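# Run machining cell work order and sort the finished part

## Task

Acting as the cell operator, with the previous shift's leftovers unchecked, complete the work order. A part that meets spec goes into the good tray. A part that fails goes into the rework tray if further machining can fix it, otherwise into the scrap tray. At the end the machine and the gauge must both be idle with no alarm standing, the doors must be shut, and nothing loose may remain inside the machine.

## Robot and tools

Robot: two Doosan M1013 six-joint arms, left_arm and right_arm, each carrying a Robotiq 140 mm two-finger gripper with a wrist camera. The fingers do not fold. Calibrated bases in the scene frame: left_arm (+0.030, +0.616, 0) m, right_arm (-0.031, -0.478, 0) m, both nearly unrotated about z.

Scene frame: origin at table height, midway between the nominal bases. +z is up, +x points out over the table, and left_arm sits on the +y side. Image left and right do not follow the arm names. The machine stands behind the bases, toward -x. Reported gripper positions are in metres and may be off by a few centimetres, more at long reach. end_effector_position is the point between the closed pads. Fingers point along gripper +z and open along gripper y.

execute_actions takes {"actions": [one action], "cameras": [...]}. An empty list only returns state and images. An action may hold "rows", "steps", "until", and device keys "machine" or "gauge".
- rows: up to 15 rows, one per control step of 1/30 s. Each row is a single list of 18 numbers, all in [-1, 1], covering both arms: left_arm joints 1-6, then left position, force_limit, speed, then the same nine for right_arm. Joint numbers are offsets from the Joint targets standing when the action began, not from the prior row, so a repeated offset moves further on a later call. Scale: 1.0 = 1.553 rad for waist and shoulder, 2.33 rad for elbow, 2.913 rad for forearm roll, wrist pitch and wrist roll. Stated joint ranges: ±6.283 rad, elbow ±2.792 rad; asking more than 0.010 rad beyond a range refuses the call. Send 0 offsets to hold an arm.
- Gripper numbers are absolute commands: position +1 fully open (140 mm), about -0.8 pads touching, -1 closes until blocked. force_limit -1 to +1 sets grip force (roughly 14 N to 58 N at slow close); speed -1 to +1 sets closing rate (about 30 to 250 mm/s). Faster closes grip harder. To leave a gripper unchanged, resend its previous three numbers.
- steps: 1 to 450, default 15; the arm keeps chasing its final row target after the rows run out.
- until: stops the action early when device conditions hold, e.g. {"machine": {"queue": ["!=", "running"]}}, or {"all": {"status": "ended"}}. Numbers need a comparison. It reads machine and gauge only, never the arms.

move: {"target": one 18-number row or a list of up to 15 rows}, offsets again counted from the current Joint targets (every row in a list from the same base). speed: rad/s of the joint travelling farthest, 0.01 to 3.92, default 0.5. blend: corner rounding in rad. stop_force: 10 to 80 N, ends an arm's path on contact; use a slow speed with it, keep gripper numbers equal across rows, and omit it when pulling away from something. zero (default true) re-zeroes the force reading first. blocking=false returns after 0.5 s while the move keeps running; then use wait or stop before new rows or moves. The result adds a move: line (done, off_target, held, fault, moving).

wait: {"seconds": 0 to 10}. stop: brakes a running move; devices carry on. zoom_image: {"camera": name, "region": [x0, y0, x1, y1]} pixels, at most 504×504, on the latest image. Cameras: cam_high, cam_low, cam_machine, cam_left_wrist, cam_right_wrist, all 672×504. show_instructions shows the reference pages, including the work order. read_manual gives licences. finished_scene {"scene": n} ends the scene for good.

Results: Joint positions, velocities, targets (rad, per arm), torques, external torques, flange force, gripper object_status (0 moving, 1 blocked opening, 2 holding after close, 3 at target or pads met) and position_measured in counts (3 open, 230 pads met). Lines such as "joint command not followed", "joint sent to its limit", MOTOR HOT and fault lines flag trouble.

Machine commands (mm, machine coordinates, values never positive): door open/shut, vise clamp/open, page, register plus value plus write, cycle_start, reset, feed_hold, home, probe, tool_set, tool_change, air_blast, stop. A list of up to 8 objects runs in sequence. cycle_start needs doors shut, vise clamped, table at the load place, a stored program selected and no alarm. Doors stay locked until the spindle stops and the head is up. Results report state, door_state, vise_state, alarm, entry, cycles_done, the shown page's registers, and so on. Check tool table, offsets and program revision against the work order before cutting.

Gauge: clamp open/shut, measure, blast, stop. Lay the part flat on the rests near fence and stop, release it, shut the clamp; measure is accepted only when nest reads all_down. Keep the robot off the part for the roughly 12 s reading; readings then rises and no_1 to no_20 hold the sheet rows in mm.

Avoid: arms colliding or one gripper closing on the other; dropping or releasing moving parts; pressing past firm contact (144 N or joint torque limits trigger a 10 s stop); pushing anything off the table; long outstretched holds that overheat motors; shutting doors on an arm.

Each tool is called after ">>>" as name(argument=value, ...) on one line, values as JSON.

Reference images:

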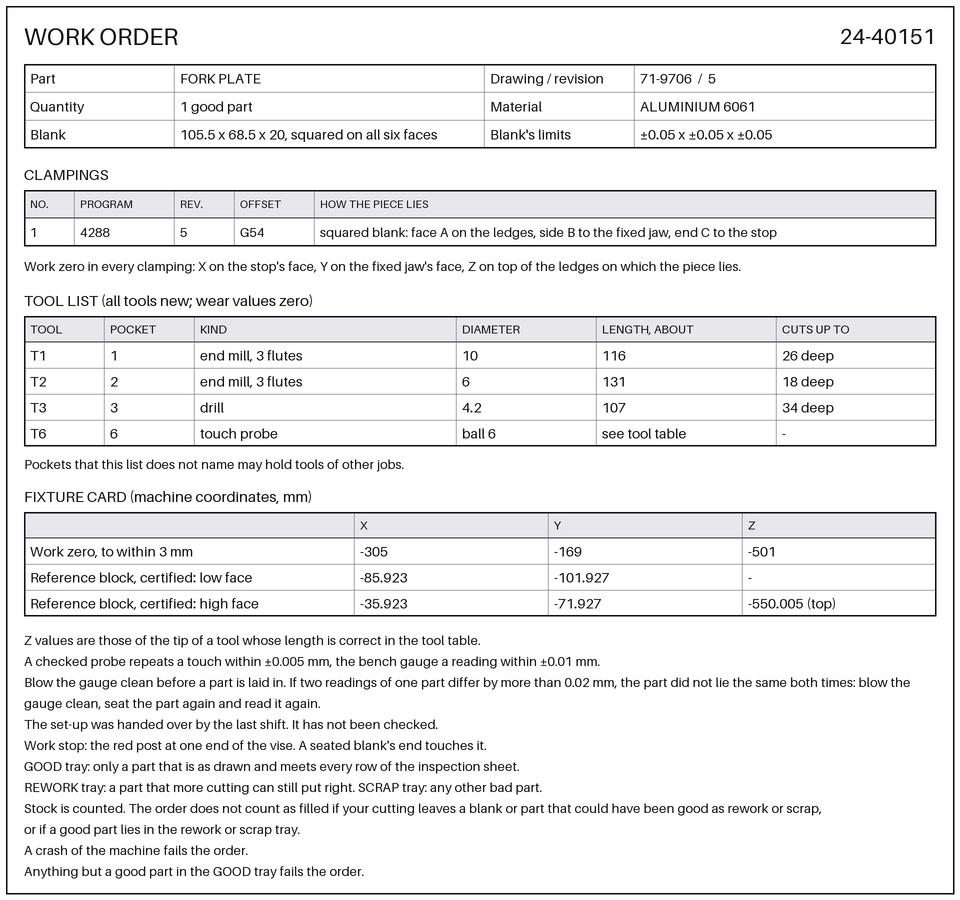

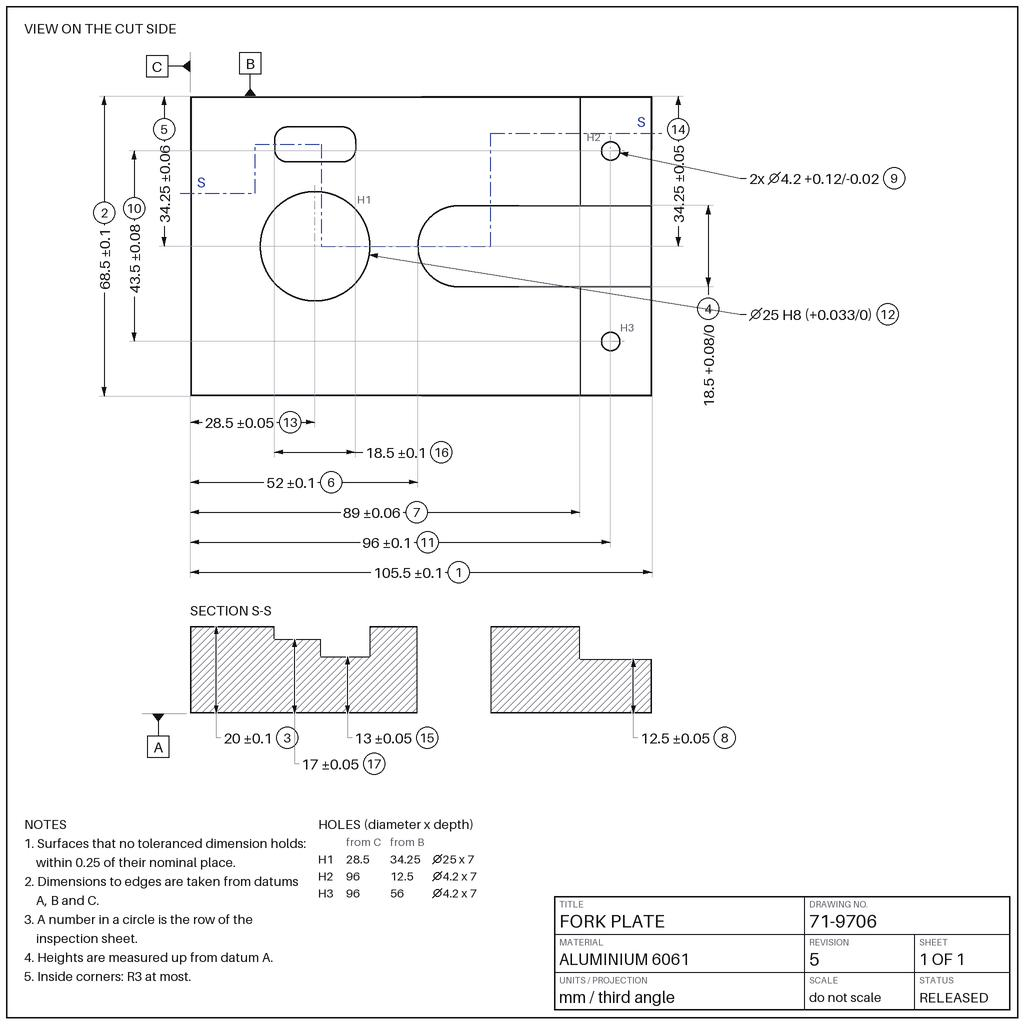

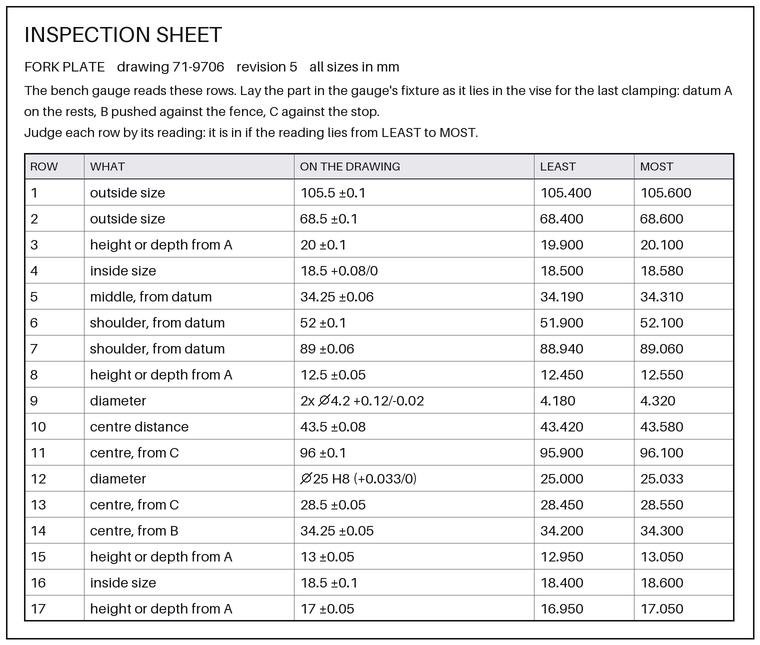

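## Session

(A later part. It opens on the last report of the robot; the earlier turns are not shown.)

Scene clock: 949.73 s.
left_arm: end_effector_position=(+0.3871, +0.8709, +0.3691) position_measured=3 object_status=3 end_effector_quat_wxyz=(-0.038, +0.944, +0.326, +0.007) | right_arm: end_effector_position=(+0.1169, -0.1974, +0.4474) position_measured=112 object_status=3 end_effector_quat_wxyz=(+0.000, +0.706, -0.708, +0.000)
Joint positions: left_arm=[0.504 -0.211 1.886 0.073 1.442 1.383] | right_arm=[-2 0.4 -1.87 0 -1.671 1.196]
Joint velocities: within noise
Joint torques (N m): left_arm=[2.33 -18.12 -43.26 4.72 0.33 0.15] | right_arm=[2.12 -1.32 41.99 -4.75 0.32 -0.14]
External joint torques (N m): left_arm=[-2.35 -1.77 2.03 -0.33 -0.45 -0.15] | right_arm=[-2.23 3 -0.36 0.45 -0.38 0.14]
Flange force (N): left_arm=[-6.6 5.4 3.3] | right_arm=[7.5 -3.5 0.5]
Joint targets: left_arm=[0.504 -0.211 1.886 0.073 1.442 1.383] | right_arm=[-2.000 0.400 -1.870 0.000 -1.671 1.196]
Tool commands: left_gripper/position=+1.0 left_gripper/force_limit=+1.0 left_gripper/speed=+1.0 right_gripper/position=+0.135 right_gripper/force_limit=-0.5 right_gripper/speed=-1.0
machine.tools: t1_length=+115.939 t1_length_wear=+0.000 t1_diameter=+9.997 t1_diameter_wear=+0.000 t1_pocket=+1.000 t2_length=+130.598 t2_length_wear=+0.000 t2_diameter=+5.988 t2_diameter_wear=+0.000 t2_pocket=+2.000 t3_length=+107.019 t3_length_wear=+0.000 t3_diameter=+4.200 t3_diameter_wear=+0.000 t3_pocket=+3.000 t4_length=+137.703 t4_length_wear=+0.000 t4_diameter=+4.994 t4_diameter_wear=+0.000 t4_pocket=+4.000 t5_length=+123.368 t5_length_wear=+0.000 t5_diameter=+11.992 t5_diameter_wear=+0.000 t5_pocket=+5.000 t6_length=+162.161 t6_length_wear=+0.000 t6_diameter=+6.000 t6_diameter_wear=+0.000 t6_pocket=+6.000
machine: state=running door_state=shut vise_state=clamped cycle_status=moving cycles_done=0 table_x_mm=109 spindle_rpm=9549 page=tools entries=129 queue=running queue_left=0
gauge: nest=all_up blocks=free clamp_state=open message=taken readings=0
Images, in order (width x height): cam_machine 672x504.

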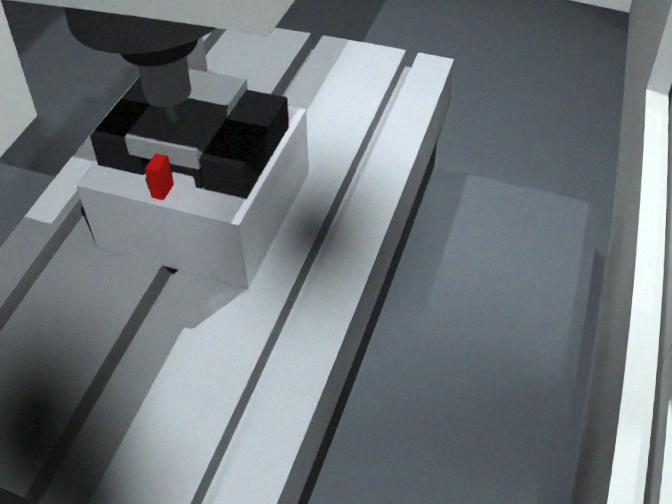

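>>> execute_actions(actions=[{"steps":450,"until":{"machine":{"queue":["!=","running"]}}}], cameras=[])

>>> execute_actions(actions=[{"steps":450,"until":{"machine":{"queue":["!=","running"]}}}], cameras=[])

>>> execute_actions(actions=[{"steps":450,"until":{"machine":{"queue":["!=","running"]}}}], cameras=[])

>>> execute_actions(actions=[{"steps":450,"until":{"machine":{"queue":["!=","running"]}}}], cameras=["cam_machine"])

>>> execute_actions(actions=[{"steps":450,"until":{"machine":{"queue":["!=","running"]}}}], cameras=[])

>>> execute_actions(actions=[{"steps":450,"until":{"machine":{"queue":["!=","running"]}}}], cameras=["cam_machine"])

Scene clock: 968.77 s.
left_arm: end_effector_position=(+0.3871, +0.8709, +0.3691) position_measured=3 object_status=3 end_effector_quat_wxyz=(-0.038, +0.944, +0.326, +0.007) | right_arm: end_effector_position=(+0.1169, -0.1974, +0.4474) position_measured=112 object_status=3 end_effector_quat_wxyz=(+0.000, +0.706, -0.708, +0.000)
Joint positions: left_arm=[0.504 -0.211 1.886 0.073 1.442 1.383] | right_arm=[-2 0.4 -1.87 0 -1.671 1.196]
Joint velocities: within noise
Joint torques (N m): left_arm=[2.59 -18.27 -43.27 4.7 0.28 0.12] | right_arm=[2.01 -1.22 41.94 -4.74 0.4 -0.15]
External joint torques (N m): left_arm=[-2.57 -1.89 1.96 -0.29 -0.39 -0.13] | right_arm=[-2.09 2.58 -0.51 0.46 -0.46 0.15]
Flange force (N): left_arm=[-6.8 5.8 3.0] | right_arm=[6.8 -3.3 0.6]
Joint targets: left_arm=[0.504 -0.211 1.886 0.073 1.442 1.383] | right_arm=[-2.000 0.400 -1.870 0.000 -1.671 1.196]
Tool commands: left_gripper/position=+1.0 left_gripper/force_limit=+1.0 left_gripper/speed=+1.0 right_gripper/position=+0.135 right_gripper/force_limit=-0.5 right_gripper/speed=-1.0
machine.tools: t1_length=+115.939 t1_length_wear=+0.000 t1_diameter=+9.997 t1_diameter_wear=+0.000 t1_pocket=+1.000 t2_length=+130.598 t2_length_wear=+0.000 t2_diameter=+5.988 t2_diameter_wear=+0.000 t2_pocket=+2.000 t3_length=+107.019 t3_length_wear=+0.000 t3_diameter=+4.200 t3_diameter_wear=+0.000 t3_pocket=+3.000 t4_length=+137.703 t4_length_wear=+0.000 t4_diameter=+4.994 t4_diameter_wear=+0.000 t4_pocket=+4.000 t5_length=+123.368 t5_length_wear=+0.000 t5_diameter=+11.992 t5_diameter_wear=+0.000 t5_pocket=+5.000 t6_length=+162.161 t6_length_wear=+0.000 t6_diameter=+6.000 t6_diameter_wear=+0.000 t6_pocket=+6.000
machine: state=done door_state=shut vise_state=clamped cycle_status=done cycles_done=1 table_x_mm=0 spindle_rpm=0 page=tools entries=129 queue=done queue_left=0
gauge: nest=all_up blocks=free clamp_state=open message=taken readings=0
No camera images: "cameras" was empty.

Scene clock: 969.00 s.
left_arm: end_effector_position=(+0.3871, +0.8709, +0.3691) position_measured=3 object_status=3 end_effector_quat_wxyz=(-0.038, +0.944, +0.326, +0.007) | right_arm: end_effector_position=(+0.1169, -0.1974, +0.4474) position_measured=112 object_status=3 end_effector_quat_wxyz=(+0.000, +0.706, -0.708, +0.000)
Joint positions: left_arm=[0.504 -0.211 1.886 0.073 1.442 1.383] | right_arm=[-2 0.4 -1.87 0 -1.671 1.196]
Joint velocities: within noise
Joint torques (N m): left_arm=[2.57 -18.31 -43.32 4.74 0.31 0.16] | right_arm=[2.2 -1.39 41.89 -4.74 0.35 -0.11]
External joint torques (N m): left_arm=[-2.51 -2.04 1.99 -0.33 -0.42 -0.17] | right_arm=[-2.32 3.1 -0.18 0.43 -0.41 0.11]
Flange force (N): left_arm=[-7.1 5.7 3.1] | right_arm=[7.6 -3.9 0.2]
Joint targets: left_arm=[0.504 -0.211 1.886 0.073 1.442 1.383] | right_arm=[-2.000 0.400 -1.870 0.000 -1.671 1.196]
Tool commands: left_gripper/position=+1.0 left_gripper/force_limit=+1.0 left_gripper/speed=+1.0 right_gripper/position=+0.135 right_gripper/force_limit=-0.5 right_gripper/speed=-1.0
machine.tools: t1_length=+115.939 t1_length_wear=+0.000 t1_diameter=+9.997 t1_diameter_wear=+0.000 t1_pocket=+1.000 t2_length=+130.598 t2_length_wear=+0.000 t2_diameter=+5.988 t2_diameter_wear=+0.000 t2_pocket=+2.000 t3_length=+107.019 t3_length_wear=+0.000 t3_diameter=+4.200 t3_diameter_wear=+0.000 t3_pocket=+3.000 t4_length=+137.703 t4_length_wear=+0.000 t4_diameter=+4.994 t4_diameter_wear=+0.000 t4_pocket=+4.000 t5_length=+123.368 t5_length_wear=+0.000 t5_diameter=+11.992 t5_diameter_wear=+0.000 t5_pocket=+5.000 t6_length=+162.161 t6_length_wear=+0.000 t6_diameter=+6.000 t6_diameter_wear=+0.000 t6_pocket=+6.000
machine: state=done door_state=shut vise_state=clamped cycle_status=done cycles_done=1 table_x_mm=0 spindle_rpm=0 page=tools entries=129 queue=done queue_left=0
gauge: nest=all_up blocks=free clamp_state=open message=taken readings=0
No camera images: "cameras" was empty.

Scene clock: 969.23 s.
left_arm: end_effector_position=(+0.3871, +0.8709, +0.3691) position_measured=3 object_status=3 end_effector_quat_wxyz=(-0.038, +0.944, +0.326, +0.007) | right_arm: end_effector_position=(+0.1169, -0.1974, +0.4474) position_measured=112 object_status=3 end_effector_quat_wxyz=(+0.000, +0.706, -0.708, +0.000)
Joint positions: left_arm=[0.504 -0.211 1.886 0.073 1.442 1.383] | right_arm=[-2 0.4 -1.87 0 -1.671 1.196]
Joint velocities: within noise
Joint torques (N m): left_arm=[2.33 -18.15 -43.3 4.69 0.32 0.13] | right_arm=[2.03 -1.39 42.17 -4.74 0.29 -0.1]
External joint torques (N m): left_arm=[-2.3 -2.09 1.98 -0.28 -0.44 -0.13] | right_arm=[-2.13 3.06 -0.52 0.45 -0.35 0.1]
Flange force (N): left_arm=[-7.0 5.2 3.1] | right_arm=[7.6 -3.3 0.9]
Joint targets: left_arm=[0.504 -0.211 1.886 0.073 1.442 1.383] | right_arm=[-2.000 0.400 -1.870 0.000 -1.671 1.196]
Tool commands: left_gripper/position=+1.0 left_gripper/force_limit=+1.0 left_gripper/speed=+1.0 right_gripper/position=+0.135 right_gripper/force_limit=-0.5 right_gripper/speed=-1.0
machine.tools: t1_length=+115.939 t1_length_wear=+0.000 t1_diameter=+9.997 t1_diameter_wear=+0.000 t1_pocket=+1.000 t2_length=+130.598 t2_length_wear=+0.000 t2_diameter=+5.988 t2_diameter_wear=+0.000 t2_pocket=+2.000 t3_length=+107.019 t3_length_wear=+0.000 t3_diameter=+4.200 t3_diameter_wear=+0.000 t3_pocket=+3.000 t4_length=+137.703 t4_length_wear=+0.000 t4_diameter=+4.994 t4_diameter_wear=+0.000 t4_pocket=+4.000 t5_length=+123.368 t5_length_wear=+0.000 t5_diameter=+11.992 t5_diameter_wear=+0.000 t5_pocket=+5.000 t6_length=+162.161 t6_length_wear=+0.000 t6_diameter=+6.000 t6_diameter_wear=+0.000 t6_pocket=+6.000
machine: state=done door_state=shut vise_state=clamped cycle_status=done cycles_done=1 table_x_mm=0 spindle_rpm=0 page=tools entries=129 queue=done queue_left=0
gauge: nest=all_up blocks=free clamp_state=open message=taken readings=0
No camera images: "cameras" was empty.

Scene clock: 969.47 s.
left_arm: end_effector_position=(+0.3871, +0.8709, +0.3691) position_measured=3 object_status=3 end_effector_quat_wxyz=(-0.038, +0.944, +0.326, +0.007) | right_arm: end_effector_position=(+0.1169, -0.1974, +0.4474) position_measured=112 object_status=3 end_effector_quat_wxyz=(+0.000, +0.706, -0.708, +0.000)
Joint positions: left_arm=[0.504 -0.211 1.886 0.073 1.442 1.383] | right_arm=[-2 0.4 -1.87 0 -1.671 1.196]
Joint velocities: within noise
Joint torques (N m): left_arm=[2.51 -18.49 -43.47 4.73 0.31 0.15] | right_arm=[1.88 -1.47 41.95 -4.74 0.32 -0.12]
External joint torques (N m): left_arm=[-2.47 -1.74 2.18 -0.33 -0.42 -0.15] | right_arm=[-2.01 3.27 -0.36 0.45 -0.38 0.12]
Flange force (N): left_arm=[-6.8 5.7 3.5] | right_arm=[7.7 -2.7 0.6]
Joint targets: left_arm=[0.504 -0.211 1.886 0.073 1.442 1.383] | right_arm=[-2.000 0.400 -1.870 0.000 -1.671 1.196]
Tool commands: left_gripper/position=+1.0 left_gripper/force_limit=+1.0 left_gripper/speed=+1.0 right_gripper/position=+0.135 right_gripper/force_limit=-0.5 right_gripper/speed=-1.0
machine.tools: t1_length=+115.939 t1_length_wear=+0.000 t1_diameter=+9.997 t1_diameter_wear=+0.000 t1_pocket=+1.000 t2_length=+130.598 t2_length_wear=+0.000 t2_diameter=+5.988 t2_diameter_wear=+0.000 t2_pocket=+2.000 t3_length=+107.019 t3_length_wear=+0.000 t3_diameter=+4.200 t3_diameter_wear=+0.000 t3_pocket=+3.000 t4_length=+137.703 t4_length_wear=+0.000 t4_diameter=+4.994 t4_diameter_wear=+0.000 t4_pocket=+4.000 t5_length=+123.368 t5_length_wear=+0.000 t5_diameter=+11.992 t5_diameter_wear=+0.000 t5_pocket=+5.000 t6_length=+162.161 t6_length_wear=+0.000 t6_diameter=+6.000 t6_diameter_wear=+0.000 t6_pocket=+6.000
machine: state=done door_state=shut vise_state=clamped cycle_status=done cycles_done=1 table_x_mm=0 spindle_rpm=0 page=tools entries=129 queue=done queue_left=0
gauge: nest=all_up blocks=free clamp_state=open message=taken readings=0
Images, in order (width x height): cam_machine 672x504.

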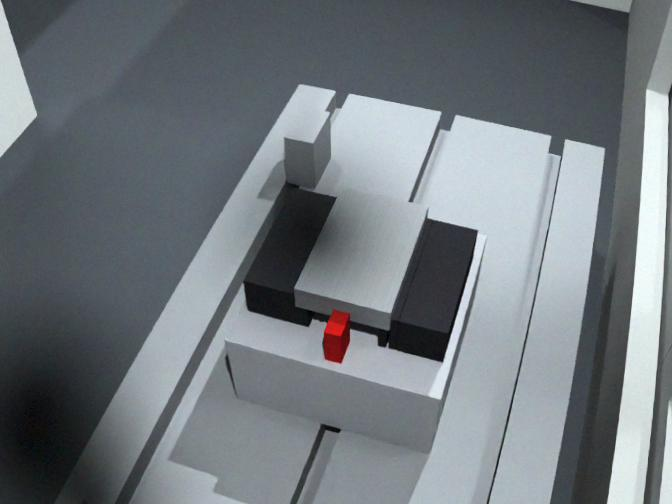

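Scene clock: 969.70 s.
left_arm: end_effector_position=(+0.3871, +0.8709, +0.3691) position_measured=3 object_status=3 end_effector_quat_wxyz=(-0.038, +0.944, +0.326, +0.007) | right_arm: end_effector_position=(+0.1169, -0.1974, +0.4474) position_measured=112 object_status=3 end_effector_quat_wxyz=(+0.000, +0.706, -0.708, +0.000)
Joint positions: left_arm=[0.504 -0.211 1.886 0.073 1.442 1.383] | right_arm=[-2 0.4 -1.87 0 -1.671 1.196]
Joint velocities: within noise
Joint torques (N m): left_arm=[2.48 -18.31 -43.29 4.73 0.28 0.11] | right_arm=[2.12 -1.64 42.01 -4.76 0.3 -0.09]
External joint torques (N m): left_arm=[-2.45 -1.96 1.91 -0.31 -0.39 -0.11] | right_arm=[-2.26 3.6 -0.12 0.44 -0.35 0.09]
Flange force (N): left_arm=[-6.8 5.5 2.9] | right_arm=[8.2 -3.4 0.2]
Joint targets: left_arm=[0.504 -0.211 1.886 0.073 1.442 1.383] | right_arm=[-2.000 0.400 -1.870 0.000 -1.671 1.196]
Tool commands: left_gripper/position=+1.0 left_gripper/force_limit=+1.0 left_gripper/speed=+1.0 right_gripper/position=+0.135 right_gripper/force_limit=-0.5 right_gripper/speed=-1.0
machine.tools: t1_length=+115.939 t1_length_wear=+0.000 t1_diameter=+9.997 t1_diameter_wear=+0.000 t1_pocket=+1.000 t2_length=+130.598 t2_length_wear=+0.000 t2_diameter=+5.988 t2_diameter_wear=+0.000 t2_pocket=+2.000 t3_length=+107.019 t3_length_wear=+0.000 t3_diameter=+4.200 t3_diameter_wear=+0.000 t3_pocket=+3.000 t4_length=+137.703 t4_length_wear=+0.000 t4_diameter=+4.994 t4_diameter_wear=+0.000 t4_pocket=+4.000 t5_length=+123.368 t5_length_wear=+0.000 t5_diameter=+11.992 t5_diameter_wear=+0.000 t5_pocket=+5.000 t6_length=+162.161 t6_length_wear=+0.000 t6_diameter=+6.000 t6_diameter_wear=+0.000 t6_pocket=+6.000
machine: state=done door_state=shut vise_state=clamped cycle_status=done cycles_done=1 table_x_mm=0 spindle_rpm=0 page=tools entries=129 queue=done queue_left=0
gauge: nest=all_up blocks=free clamp_state=open message=taken readings=0
No camera images: "cameras" was empty.

Scene clock: 969.93 s.
left_arm: end_effector_position=(+0.3871, +0.8709, +0.3691) position_measured=3 object_status=3 end_effector_quat_wxyz=(-0.038, +0.944, +0.326, +0.007) | right_arm: end_effector_position=(+0.1169, -0.1974, +0.4474) position_measured=112 object_status=3 end_effector_quat_wxyz=(+0.000, +0.706, -0.708, +0.000)
Joint positions: left_arm=[0.504 -0.211 1.886 0.073 1.442 1.383] | right_arm=[-2 0.4 -1.87 0 -1.671 1.196]
Joint velocities: within noise
Joint torques (N m): left_arm=[2.42 -18.23 -43.28 4.72 0.31 0.13] | right_arm=[1.92 -1.84 42.15 -4.72 0.27 -0.07]
External joint torques (N m): left_arm=[-2.38 -2.02 1.94 -0.31 -0.42 -0.13] | right_arm=[-2 3.34 -0.53 0.43 -0.32 0.07]
Flange force (N): left_arm=[-6.9 5.4 3.0] | right_arm=[7.9 -2.7 1.0]
Joint targets: left_arm=[0.504 -0.211 1.886 0.073 1.442 1.383] | right_arm=[-2.000 0.400 -1.870 0.000 -1.671 1.196]
Tool commands: left_gripper/position=+1.0 left_gripper/force_limit=+1.0 left_gripper/speed=+1.0 right_gripper/position=+0.135 right_gripper/force_limit=-0.5 right_gripper/speed=-1.0
machine.tools: t1_length=+115.939 t1_length_wear=+0.000 t1_diameter=+9.997 t1_diameter_wear=+0.000 t1_pocket=+1.000 t2_length=+130.598 t2_length_wear=+0.000 t2_diameter=+5.988 t2_diameter_wear=+0.000 t2_pocket=+2.000 t3_length=+107.019 t3_length_wear=+0.000 t3_diameter=+4.200 t3_diameter_wear=+0.000 t3_pocket=+3.000 t4_length=+137.703 t4_length_wear=+0.000 t4_diameter=+4.994 t4_diameter_wear=+0.000 t4_pocket=+4.000 t5_length=+123.368 t5_length_wear=+0.000 t5_diameter=+11.992 t5_diameter_wear=+0.000 t5_pocket=+5.000 t6_length=+162.161 t6_length_wear=+0.000 t6_diameter=+6.000 t6_diameter_wear=+0.000 t6_pocket=+6.000
machine: state=done door_state=shut vise_state=clamped cycle_status=done cycles_done=1 table_x_mm=0 spindle_rpm=0 page=tools entries=129 queue=done queue_left=0
gauge: nest=all_up blocks=free clamp_state=open message=taken readings=0
Images, in order (width x height): cam_machine 672x504.

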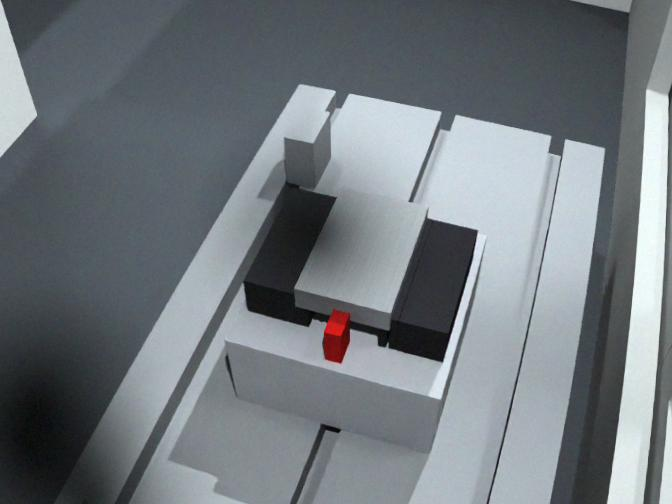

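>>> execute_actions(actions=[{"machine":[{"page":"measuring","register":"tool_call","value":6,"write":true},{"tool_change":true},{"register":"probe_x","value":-278.25,"write":true},{"register":"probe_y","value":-203.0,"write":true},{"register":"probe_z","value":-488.3,"write":true},{"register":"probe_move_y","value":0,"write":true},{"register":"probe_move_x","value":14,"write":true},{"probe":true}],"steps":450,"until":{"machine":{"queue":["!=","running"]}}}], cameras=[])

>>> execute_actions(actions=[{"steps":450,"until":{"machine":{"queue":["!=","running"]}}}], cameras=[])

>>> execute_actions(actions=[{"machine":[{"register":"probe_move_x","value":-14,"write":true},{"probe":true}],"steps":450,"until":{"machine":{"queue":["!=","running"]}}}], cameras=[])

>>> execute_actions(actions=[{"machine":[{"register":"probe_x","value":-230,"write":true},{"register":"probe_move_x","value":0,"write":true},{"register":"probe_move_y","value":11,"write":true},{"probe":true}],"steps":450,"until":{"machine":{"queue":["!=","running"]}}}], cameras=[])

>>> execute_actions(actions=[{"machine":[{"register":"probe_move_y","value":-11,"write":true},{"probe":true}],"steps":450,"until":{"machine":{"queue":["!=","running"]}}}], cameras=[])

>>> execute_actions(actions=[{"machine":[{"register":"probe_x","value":-278.25,"write":true},{"register":"probe_z","value":-484,"write":true},{"register":"probe_move_y","value":0,"write":true},{"register":"probe_move_z","value":-10,"write":true},{"probe":true}],"steps":450,"until":{"machine":{"queue":["!=","running"]}}}], cameras=[])

Scene clock: 1008.80 s.
left_arm: end_effector_position=(+0.3871, +0.8709, +0.3691) position_measured=3 object_status=3 end_effector_quat_wxyz=(-0.038, +0.944, +0.326, +0.007) | right_arm: end_effector_position=(+0.1169, -0.1974, +0.4474) position_measured=112 object_status=3 end_effector_quat_wxyz=(+0.000, +0.706, -0.708, +0.000)
Joint positions: left_arm=[0.504 -0.211 1.886 0.073 1.442 1.383] | right_arm=[-2 0.4 -1.87 0 -1.671 1.196]
Joint velocities: within noise
Joint torques (N m): left_arm=[2.21 -18.26 -43.31 4.73 0.3 0.14] | right_arm=[2 -1.27 41.95 -4.73 0.34 -0.08]
External joint torques (N m): left_arm=[-2.24 -1.61 2.05 -0.33 -0.42 -0.15] | right_arm=[-2.13 3.07 -0.29 0.44 -0.4 0.08]
Flange force (N): left_arm=[-6.3 5.1 3.3] | right_arm=[7.5 -3.4 0.4]
Joint targets: left_arm=[0.504 -0.211 1.886 0.073 1.442 1.383] | right_arm=[-2.000 0.400 -1.870 0.000 -1.671 1.196]
Tool commands: left_gripper/position=+1.0 left_gripper/force_limit=+1.0 left_gripper/speed=+1.0 right_gripper/position=+0.135 right_gripper/force_limit=-0.5 right_gripper/speed=-1.0
machine.measuring: probe_x=-278.250 probe_y=-203.000 probe_z=-488.300 probe_move_x=+14.000 probe_move_y=+0.000 probe_move_z=+0.000 probe_radius=+2.990 probe_off_x=+0.000 probe_off_y=+0.000 setter_z=-520.000 probe_touched=+1 probe_found_x=-265.737 probe_found_y=-203.000 probe_found_z=-488.300 set_length=+107.023 set_diameter=+4.200
machine: state=done door_state=shut vise_state=clamped cycle_status=done cycles_done=1 table_x_mm=0 spindle_rpm=0 page=measuring entries=137 queue=done queue_left=0
gauge: nest=all_up blocks=free clamp_state=open message=taken readings=0
No camera images: "cameras" was empty.

Scene clock: 1009.03 s.
left_arm: end_effector_position=(+0.3871, +0.8709, +0.3691) position_measured=3 object_status=3 end_effector_quat_wxyz=(-0.038, +0.944, +0.326, +0.007) | right_arm: end_effector_position=(+0.1169, -0.1974, +0.4474) position_measured=112 object_status=3 end_effector_quat_wxyz=(+0.000, +0.706, -0.708, +0.000)
Joint positions: left_arm=[0.504 -0.211 1.886 0.073 1.442 1.383] | right_arm=[-2 0.4 -1.87 0 -1.671 1.196]
Joint velocities: within noise
Joint torques (N m): left_arm=[2.51 -18.15 -43.36 4.73 0.34 0.12] | right_arm=[1.97 -1.89 42.06 -4.72 0.34 -0.09]
External joint torques (N m): left_arm=[-2.45 -2.22 1.99 -0.32 -0.45 -0.12] | right_arm=[-2.08 3.64 -0.29 0.4 -0.4 0.09]
Flange force (N): left_arm=[-7.3 5.5 3.1] | right_arm=[8.3 -2.8 0.5]
Joint targets: left_arm=[0.504 -0.211 1.886 0.073 1.442 1.383] | right_arm=[-2.000 0.400 -1.870 0.000 -1.671 1.196]
Tool commands: left_gripper/position=+1.0 left_gripper/force_limit=+1.0 left_gripper/speed=+1.0 right_gripper/position=+0.135 right_gripper/force_limit=-0.5 right_gripper/speed=-1.0
machine.measuring: probe_x=-278.250 probe_y=-203.000 probe_z=-488.300 probe_move_x=+14.000 probe_move_y=+0.000 probe_move_z=+0.000 probe_radius=+2.990 probe_off_x=+0.000 probe_off_y=+0.000 setter_z=-520.000 probe_touched=+1 probe_found_x=-265.737 probe_found_y=-203.000 probe_found_z=-488.300 set_length=+107.023 set_diameter=+4.200
machine: state=done door_state=shut vise_state=clamped cycle_status=done cycles_done=1 table_x_mm=0 spindle_rpm=0 page=measuring entries=137 queue=done queue_left=0
gauge: nest=all_up blocks=free clamp_state=open message=taken readings=0
No camera images: "cameras" was empty.

Scene clock: 1016.97 s.
left_arm: end_effector_position=(+0.3871, +0.8709, +0.3691) position_measured=3 object_status=3 end_effector_quat_wxyz=(-0.038, +0.944, +0.326, +0.007) | right_arm: end_effector_position=(+0.1169, -0.1974, +0.4474) position_measured=112 object_status=3 end_effector_quat_wxyz=(+0.000, +0.706, -0.708, +0.000)
Joint positions: left_arm=[0.504 -0.211 1.886 0.073 1.442 1.383] | right_arm=[-2 0.4 -1.87 0 -1.671 1.196]
Joint velocities: within noise
Joint torques (N m): left_arm=[2.73 -18.04 -43.42 4.72 0.28 0.11] | right_arm=[1.98 -1.25 41.92 -4.73 0.3 -0.1]
External joint torques (N m): left_arm=[-2.72 -2.06 2.11 -0.3 -0.4 -0.11] | right_arm=[-2.09 2.99 -0.19 0.43 -0.36 0.1]
Flange force (N): left_arm=[-7.3 6.1 3.2] | right_arm=[7.2 -3.4 0.3]
Joint targets: left_arm=[0.504 -0.211 1.886 0.073 1.442 1.383] | right_arm=[-2.000 0.400 -1.870 0.000 -1.671 1.196]
Tool commands: left_gripper/position=+1.0 left_gripper/force_limit=+1.0 left_gripper/speed=+1.0 right_gripper/position=+0.135 right_gripper/force_limit=-0.5 right_gripper/speed=-1.0
machine.measuring: probe_x=-278.250 probe_y=-203.000 probe_z=-488.300 probe_move_x=-14.000 probe_move_y=+0.000 probe_move_z=+0.000 probe_radius=+2.990 probe_off_x=+0.000 probe_off_y=+0.000 setter_z=-520.000 probe_touched=+1 probe_found_x=-290.756 probe_found_y=-203.000 probe_found_z=-488.300 set_length=+107.023 set_diameter=+4.200
machine: state=done door_state=shut vise_state=clamped cycle_status=done cycles_done=1 table_x_mm=0 spindle_rpm=0 page=measuring entries=139 queue=done queue_left=0
gauge: nest=all_up blocks=free clamp_state=open message=taken readings=0
No camera images: "cameras" was empty.

Scene clock: 1024.73 s.
left_arm: end_effector_position=(+0.3871, +0.8709, +0.3691) position_measured=3 object_status=3 end_effector_quat_wxyz=(-0.038, +0.944, +0.326, +0.007) | right_arm: end_effector_position=(+0.1169, -0.1974, +0.4474) position_measured=112 object_status=3 end_effector_quat_wxyz=(+0.000, +0.706, -0.708, +0.000)
Joint positions: left_arm=[0.504 -0.211 1.886 0.073 1.442 1.383] | right_arm=[-2 0.4 -1.87 0 -1.671 1.196]
Joint velocities: within noise
Joint torques (N m): left_arm=[2.56 -18.26 -43.37 4.71 0.28 0.12] | right_arm=[2.02 -1.3 42.25 -4.73 0.3 -0.08]
External joint torques (N m): left_arm=[-2.59 -1.59 2.12 -0.31 -0.39 -0.12] | right_arm=[-2.14 2.95 -0.8 0.46 -0.37 0.08]
Flange force (N): left_arm=[-6.5 5.9 3.3] | right_arm=[7.7 -3.3 1.4]
Joint targets: left_arm=[0.504 -0.211 1.886 0.073 1.442 1.383] | right_arm=[-2.000 0.400 -1.870 0.000 -1.671 1.196]
Tool commands: left_gripper/position=+1.0 left_gripper/force_limit=+1.0 left_gripper/speed=+1.0 right_gripper/position=+0.135 right_gripper/force_limit=-0.5 right_gripper/speed=-1.0
machine.measuring: probe_x=-230.000 probe_y=-203.000 probe_z=-488.300 probe_move_x=+0.000 probe_move_y=+11.000 probe_move_z=+0.000 probe_radius=+2.990 probe_off_x=+0.000 probe_off_y=+0.000 setter_z=-520.000 probe_touched=+1 probe_found_x=-230.000 probe_found_y=-193.729 probe_found_z=-488.300 set_length=+107.023 set_diameter=+4.200
machine: state=done door_state=shut vise_state=clamped cycle_status=done cycles_done=1 table_x_mm=0 spindle_rpm=0 page=measuring entries=143 queue=done queue_left=0
gauge: nest=all_up blocks=free clamp_state=open message=taken readings=0
No camera images: "cameras" was empty.

Scene clock: 1032.10 s.
left_arm: end_effector_position=(+0.3871, +0.8709, +0.3691) position_measured=3 object_status=3 end_effector_quat_wxyz=(-0.038, +0.944, +0.326, +0.007) | right_arm: end_effector_position=(+0.1169, -0.1974, +0.4474) position_measured=112 object_status=3 end_effector_quat_wxyz=(+0.000, +0.706, -0.708, +0.000)
Joint positions: left_arm=[0.504 -0.211 1.886 0.073 1.442 1.383] | right_arm=[-2 0.4 -1.87 0 -1.671 1.196]
Joint velocities: within noise
Joint torques (N m): left_arm=[2.62 -18.14 -43.44 4.72 0.32 0.11] | right_arm=[2.42 -1.54 41.94 -4.71 0.28 -0.09]
External joint torques (N m): left_arm=[-2.59 -2.08 2.12 -0.31 -0.43 -0.11] | right_arm=[-2.53 3.24 -0.25 0.39 -0.34 0.09]
Flange force (N): left_arm=[-7.3 5.8 3.3] | right_arm=[8.1 -4.5 0.4]
Joint targets: left_arm=[0.504 -0.211 1.886 0.073 1.442 1.383] | right_arm=[-2.000 0.400 -1.870 0.000 -1.671 1.196]
Tool commands: left_gripper/position=+1.0 left_gripper/force_limit=+1.0 left_gripper/speed=+1.0 right_gripper/position=+0.135 right_gripper/force_limit=-0.5 right_gripper/speed=-1.0
machine.measuring: probe_x=-230.000 probe_y=-203.000 probe_z=-488.300 probe_move_x=+0.000 probe_move_y=-11.000 probe_move_z=+0.000 probe_radius=+2.990 probe_off_x=+0.000 probe_off_y=+0.000 setter_z=-520.000 probe_touched=+1 probe_found_x=-230.000 probe_found_y=-212.267 probe_found_z=-488.300 set_length=+107.023 set_diameter=+4.200
machine: state=done door_state=shut vise_state=clamped cycle_status=done cycles_done=1 table_x_mm=0 spindle_rpm=0 page=measuring entries=145 queue=done queue_left=0
gauge: nest=all_up blocks=free clamp_state=open message=taken readings=0
No camera images: "cameras" was empty.

Scene clock: 1040.03 s.
left_arm: end_effector_position=(+0.3871, +0.8709, +0.3691) position_measured=3 object_status=3 end_effector_quat_wxyz=(-0.038, +0.944, +0.326, +0.007) | right_arm: end_effector_position=(+0.1169, -0.1974, +0.4474) position_measured=112 object_status=3 end_effector_quat_wxyz=(+0.000, +0.706, -0.708, +0.000)
Joint positions: left_arm=[0.504 -0.211 1.886 0.073 1.442 1.383] | right_arm=[-2 0.4 -1.87 0 -1.671 1.196]
Joint velocities: within noise
Joint torques (N m): left_arm=[2.4 -18.33 -43.27 4.72 0.36 0.1] | right_arm=[1.83 -1.36 42.01 -4.74 0.29 -0.13]
External joint torques (N m): left_arm=[-2.44 -1.52 2.01 -0.32 -0.47 -0.1] | right_arm=[-1.93 2.84 -0.52 0.45 -0.34 0.13]
Flange force (N): left_arm=[-6.2 5.5 3.4] | right_arm=[7.0 -2.8 0.9]
Joint targets: left_arm=[0.504 -0.211 1.886 0.073 1.442 1.383] | right_arm=[-2.000 0.400 -1.870 0.000 -1.671 1.196]
Tool commands: left_gripper/position=+1.0 left_gripper/force_limit=+1.0 left_gripper/speed=+1.0 right_gripper/position=+0.135 right_gripper/force_limit=-0.5 right_gripper/speed=-1.0
machine.measuring: probe_x=-278.250 probe_y=-203.000 probe_z=-484.000 probe_move_x=+0.000 probe_move_y=+0.000 probe_move_z=-10.000 probe_radius=+2.990 probe_off_x=+0.000 probe_off_y=+0.000 setter_z=-520.000 probe_touched=+1 probe_found_x=-278.250 probe_found_y=-203.000 probe_found_z=-489.798 set_length=+107.023 set_diameter=+4.200
machine: state=done door_state=shut vise_state=clamped cycle_status=done cycles_done=1 table_x_mm=0 spindle_rpm=0 page=measuring entries=150 queue=done queue_left=0
gauge: nest=all_up blocks=free clamp_state=open message=taken readings=0
No camera images: "cameras" was empty.

>>> execute_actions(actions=[{"machine":{"door":"open","page":"work_offsets"},"gauge":{"blast":true},"steps":75}], cameras=["cam_machine","cam_right_wrist","cam_high"])

Scene clock: 1080.17 s.
left_arm: end_effector_position=(+0.3871, +0.8709, +0.3691) position_measured=3 object_status=3 end_effector_quat_wxyz=(-0.038, +0.944, +0.326, +0.007) | right_arm: end_effector_position=(+0.1169, -0.1974, +0.4474) position_measured=112 object_status=3 end_effector_quat_wxyz=(+0.000, +0.706, -0.708, +0.000)
Joint positions: left_arm=[0.504 -0.211 1.886 0.073 1.442 1.383] | right_arm=[-2 0.4 -1.87 0 -1.671 1.196]
Joint velocities: within noise
Joint torques (N m): left_arm=[2.36 -18.38 -43.38 4.71 0.27 0.12] | right_arm=[1.76 -1.33 42.07 -4.77 0.31 -0.14]
External joint torques (N m): left_arm=[-2.39 -1.48 2.12 -0.31 -0.38 -0.13] | right_arm=[-1.89 3.11 -0.43 0.47 -0.37 0.14]
Flange force (N): left_arm=[-6.3 5.5 3.4] | right_arm=[7.3 -2.4 0.7]
Joint targets: left_arm=[0.504 -0.211 1.886 0.073 1.442 1.383] | right_arm=[-2.000 0.400 -1.870 0.000 -1.671 1.196]
Tool commands: left_gripper/position=+1.0 left_gripper/force_limit=+1.0 left_gripper/speed=+1.0 right_gripper/position=+0.135 right_gripper/force_limit=-0.5 right_gripper/speed=-1.0
machine.work_offsets: g54_x=-306.747 g54_y=-168.750 g54_z=-502.800 g55_x=+0.000 g55_y=+0.000 g55_z=+0.000 g56_x=+0.000 g56_y=+0.000 g56_z=+0.000
machine: state=done door_state=open vise_state=clamped cycle_status=done cycles_done=1 table_x_mm=0 spindle_rpm=0 page=work_offsets entries=150 queue=done queue_left=0
gauge: nest=all_up blocks=free clamp_state=open message=taken readings=0
Images, in order (width x height): cam_high 672x504, cam_machine 672x504, cam_right_wrist 672x504.

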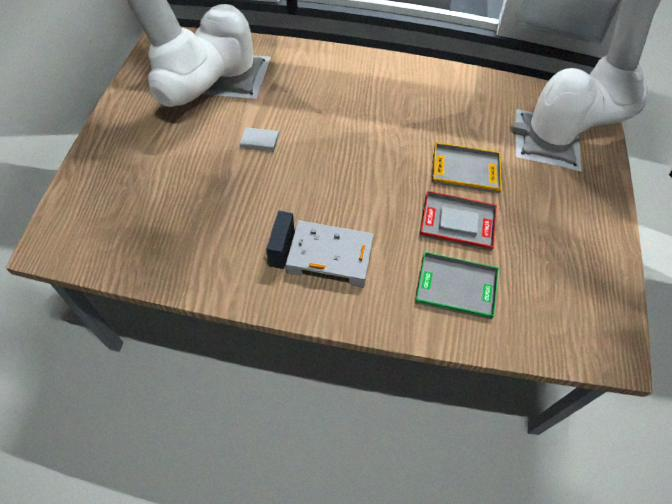

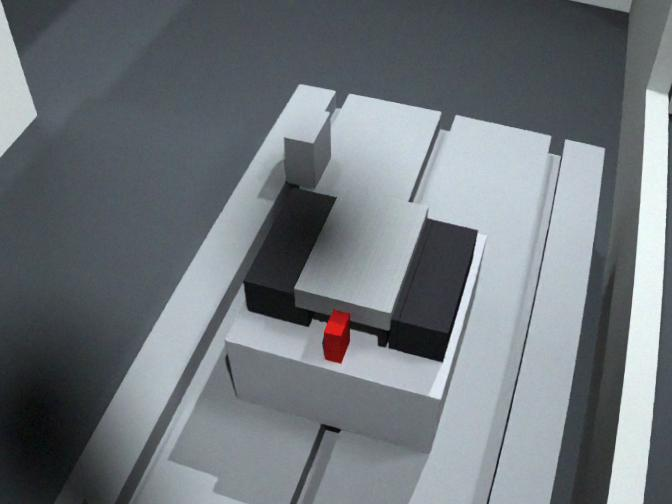

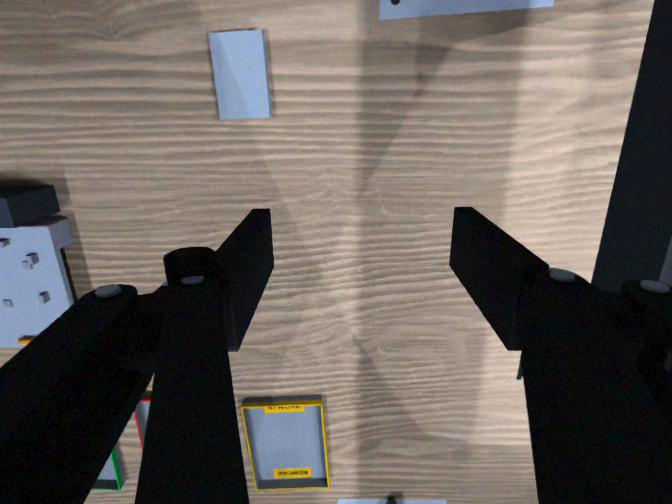

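>>> move(target=[[0,0,0,0,0,0,1,1,1,0.9704,0,0,0,0,0.5132,0.135,-0.5,-1],[0,0,0,0,0,0,1,1,1,0.9704,-0.5424,0.3028,0,0.0471,0.5132,0.135,-0.5,-1]], speed=0.7, blend=[0.05,0], cameras=["cam_machine","cam_right_wrist"])

>>> move(target=[0,0,0,0,0,0,1,1,1,0,-0.0184,-0.0757,0,0.0703,0,0.135,-0.5,-1], speed=0.08, stop_force=20, cameras=["cam_machine","cam_right_wrist"])

Scene clock: 1092.83 s.
left_arm: end_effector_position=(+0.3871, +0.8709, +0.3691) position_measured=3 object_status=3 end_effector_quat_wxyz=(-0.038, +0.944, +0.326, +0.007) | right_arm: end_effector_position=(-0.7622, -0.0955, +0.3603) position_measured=112 object_status=3 end_effector_quat_wxyz=(+0.000, +0.711, -0.703, +0.000)
Joint positions: left_arm=[0.504 -0.211 1.886 0.073 1.442 1.383] | right_arm=[-0.493 -0.442 -1.164 0 -1.534 2.691]
Joint velocities: within noise
Joint torques (N m): left_arm=[2.34 -18.37 -43.15 4.75 0.39 0.14] | right_arm=[2.24 81.31 41.6 -4.65 0.36 -0.14]
External joint torques (N m): left_arm=[-2.36 -1.55 1.89 -0.35 -0.5 -0.14] | right_arm=[-2.02 5.27 0.32 0.39 -0.39 0.14]
Flange force (N): left_arm=[-6.0 5.4 3.2] | right_arm=[1.8 -8.1 -1.6]
Joint targets: left_arm=[0.504 -0.211 1.886 0.073 1.442 1.383] | right_arm=[-0.493 -0.442 -1.164 0.000 -1.534 2.691]
machine.work_offsets: g54_x=-306.747 g54_y=-168.750 g54_z=-502.800 g55_x=+0.000 g55_y=+0.000 g55_z=+0.000 g56_x=+0.000 g56_y=+0.000 g56_z=+0.000
machine: state=done door_state=open vise_state=clamped cycle_status=done cycles_done=1 table_x_mm=0 spindle_rpm=0 page=work_offsets entries=150 queue=done queue_left=0
gauge: nest=all_up blocks=free clamp_state=open message=taken readings=0
move: done
Images, in order (width x height): cam_machine 672x504, cam_right_wrist 672x504.

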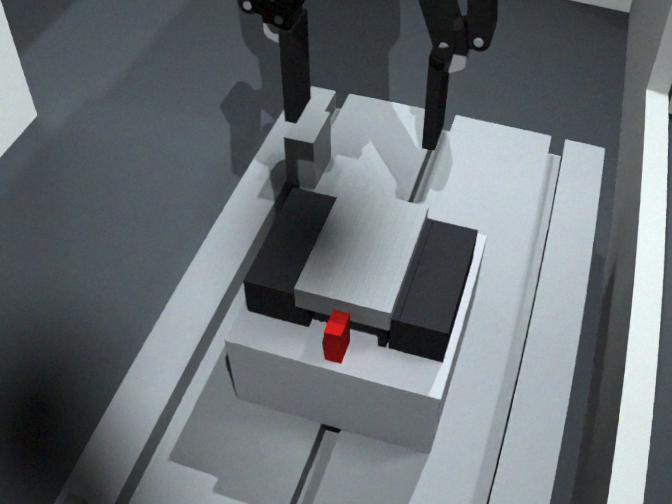

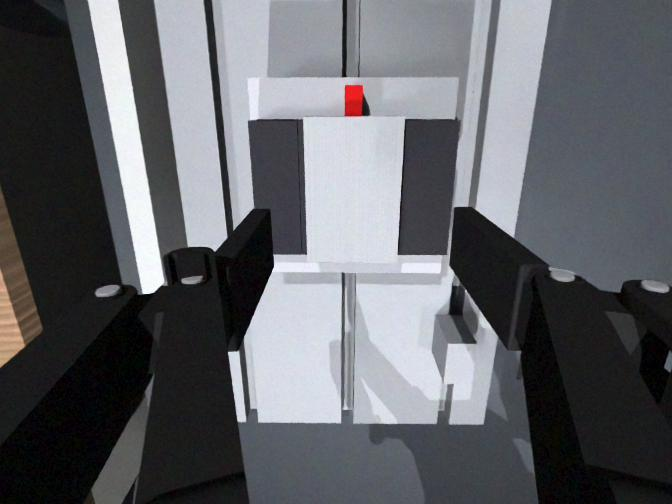

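Scene clock: 1096.33 s.
left_arm: end_effector_position=(+0.3871, +0.8709, +0.3691) position_measured=3 object_status=3 end_effector_quat_wxyz=(-0.038, +0.944, +0.326, +0.007) | right_arm: end_effector_position=(-0.7623, -0.0954, +0.2391) position_measured=112 object_status=3 end_effector_quat_wxyz=(+0.000, +0.711, -0.703, +0.000)
Joint positions: left_arm=[0.504 -0.211 1.886 0.073 1.442 1.383] | right_arm=[-0.493 -0.471 -1.341 0 -1.329 2.691]
Joint velocities: within noise
Joint torques (N m): left_arm=[2.55 -18.04 -43.31 4.78 0.31 0.09] | right_arm=[2.54 82.61 41.06 -4.58 0.32 -0.11]
External joint torques (N m): left_arm=[-2.53 -2.06 2.02 -0.37 -0.42 -0.09] | right_arm=[-2.28 5.01 -0.41 0.45 -0.35 0.11]
Flange force (N): left_arm=[-7.1 5.6 3.1] | right_arm=[1.8 -8.9 -2.1]
Joint targets: left_arm=[0.504 -0.211 1.886 0.073 1.442 1.383] | right_arm=[-0.493 -0.471 -1.341 0.000 -1.329 2.691]
machine.work_offsets: g54_x=-306.747 g54_y=-168.750 g54_z=-502.800 g55_x=+0.000 g55_y=+0.000 g55_z=+0.000 g56_x=+0.000 g56_y=+0.000 g56_z=+0.000
machine: state=done door_state=open vise_state=clamped cycle_status=done cycles_done=1 table_x_mm=0 spindle_rpm=0 page=work_offsets entries=150 queue=done queue_left=0
gauge: nest=all_up blocks=free clamp_state=open message=taken readings=0
move: done
Images, in order (width x height): cam_machine 672x504, cam_right_wrist 672x504.

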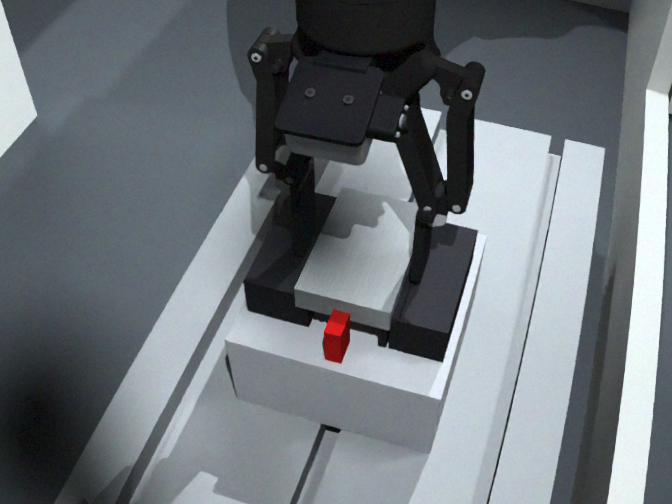

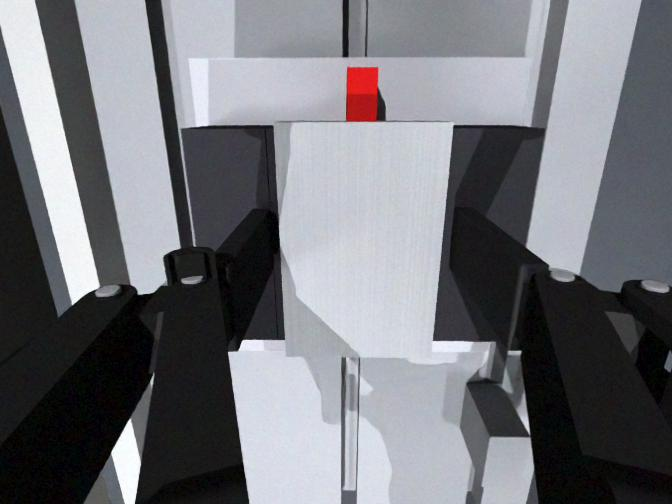

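>>> execute_actions(actions=[{"rows":[[0,0,0,0,0,0,1,1,1,0,0,0,0,0,0,-1,0,-1]],"steps":40}], cameras=[])

>>> wait(seconds=0.8, cameras=["cam_machine"])

Scene clock: 1103.20 s.
left_arm: end_effector_position=(+0.3871, +0.8709, +0.3691) position_measured=3 object_status=3 end_effector_quat_wxyz=(-0.038, +0.944, +0.326, +0.007) | right_arm: end_effector_position=(-0.7623, -0.0954, +0.2391) position_measured=128 object_status=2 end_effector_quat_wxyz=(+0.000, +0.711, -0.703, +0.000)
Joint positions: left_arm=[0.504 -0.211 1.886 0.073 1.442 1.383] | right_arm=[-0.493 -0.471 -1.341 0 -1.329 2.691]
Joint velocities: within noise
Joint torques (N m): left_arm=[2.52 -18.2 -43.27 4.74 0.31 0.15] | right_arm=[9.98 58.91 40.24 -1.74 11.61 -0.83]
External joint torques (N m): left_arm=[-2.52 -1.82 2 -0.34 -0.42 -0.16] | right_arm=[-9.73 28.82 0.44 -2.4 -11.63 0.83]
Flange force (N): left_arm=[-6.7 5.8 3.2] | right_arm=[7.1 -36.1 -31.0]
Joint targets: left_arm=[0.504 -0.211 1.886 0.073 1.442 1.383] | right_arm=[-0.493 -0.471 -1.341 0.000 -1.329 2.691]
machine.work_offsets: g54_x=-306.747 g54_y=-168.750 g54_z=-502.800 g55_x=+0.000 g55_y=+0.000 g55_z=+0.000 g56_x=+0.000 g56_y=+0.000 g56_z=+0.000
machine: state=done door_state=open vise_state=clamped cycle_status=done cycles_done=1 table_x_mm=0 spindle_rpm=0 page=work_offsets entries=150 queue=done queue_left=0
gauge: nest=all_up blocks=free clamp_state=open message=taken readings=0
No camera images: "cameras" was empty.

Scene clock: 1104.00 s.
left_arm: end_effector_position=(+0.3871, +0.8709, +0.3691) position_measured=3 object_status=3 end_effector_quat_wxyz=(-0.038, +0.944, +0.326, +0.007) | right_arm: end_effector_position=(-0.7623, -0.0954, +0.2391) position_measured=128 object_status=2 end_effector_quat_wxyz=(+0.000, +0.711, -0.703, +0.000)
Joint positions: left_arm=[0.504 -0.211 1.886 0.073 1.442 1.383] | right_arm=[-0.493 -0.471 -1.341 0 -1.329 2.691]
Joint velocities: within noise
Joint torques (N m): left_arm=[2.31 -18.27 -43.36 4.72 0.31 0.1] | right_arm=[9.46 59.28 40.45 -1.72 11.62 -0.81]
External joint torques (N m): left_arm=[-2.33 -1.68 2.09 -0.32 -0.42 -0.11] | right_arm=[-9.21 28.54 0.29 -2.41 -11.64 0.81]
Flange force (N): left_arm=[-6.5 5.2 3.4] | right_arm=[7.6 -35.7 -30.7]
Joint targets: left_arm=[0.504 -0.211 1.886 0.073 1.442 1.383] | right_arm=[-0.493 -0.471 -1.341 0.000 -1.329 2.691]
Tool commands: left_gripper/position=+1.0 left_gripper/force_limit=+1.0 left_gripper/speed=+1.0 right_gripper/position=-1.0 right_gripper/force_limit=+0.0 right_gripper/speed=-1.0
machine.work_offsets: g54_x=-306.747 g54_y=-168.750 g54_z=-502.800 g55_x=+0.000 g55_y=+0.000 g55_z=+0.000 g56_x=+0.000 g56_y=+0.000 g56_z=+0.000
machine: state=done door_state=open vise_state=clamped cycle_status=done cycles_done=1 table_x_mm=0 spindle_rpm=0 page=work_offsets entries=150 queue=done queue_left=0
gauge: nest=all_up blocks=free clamp_state=open message=taken readings=0
wait: 0.80 s
Images, in order (width x height): cam_machine 672x504.

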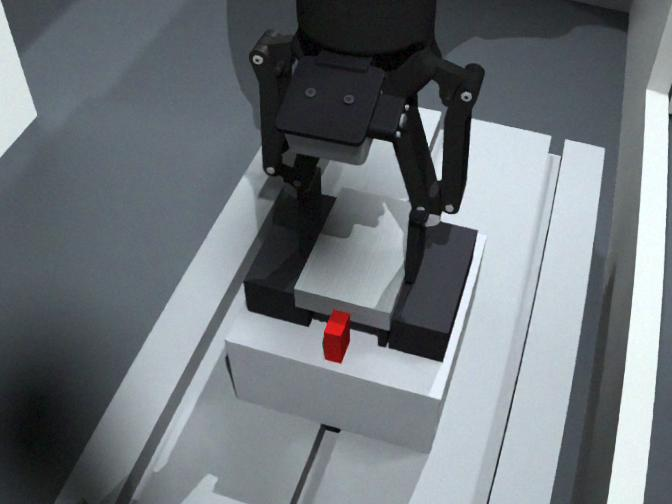

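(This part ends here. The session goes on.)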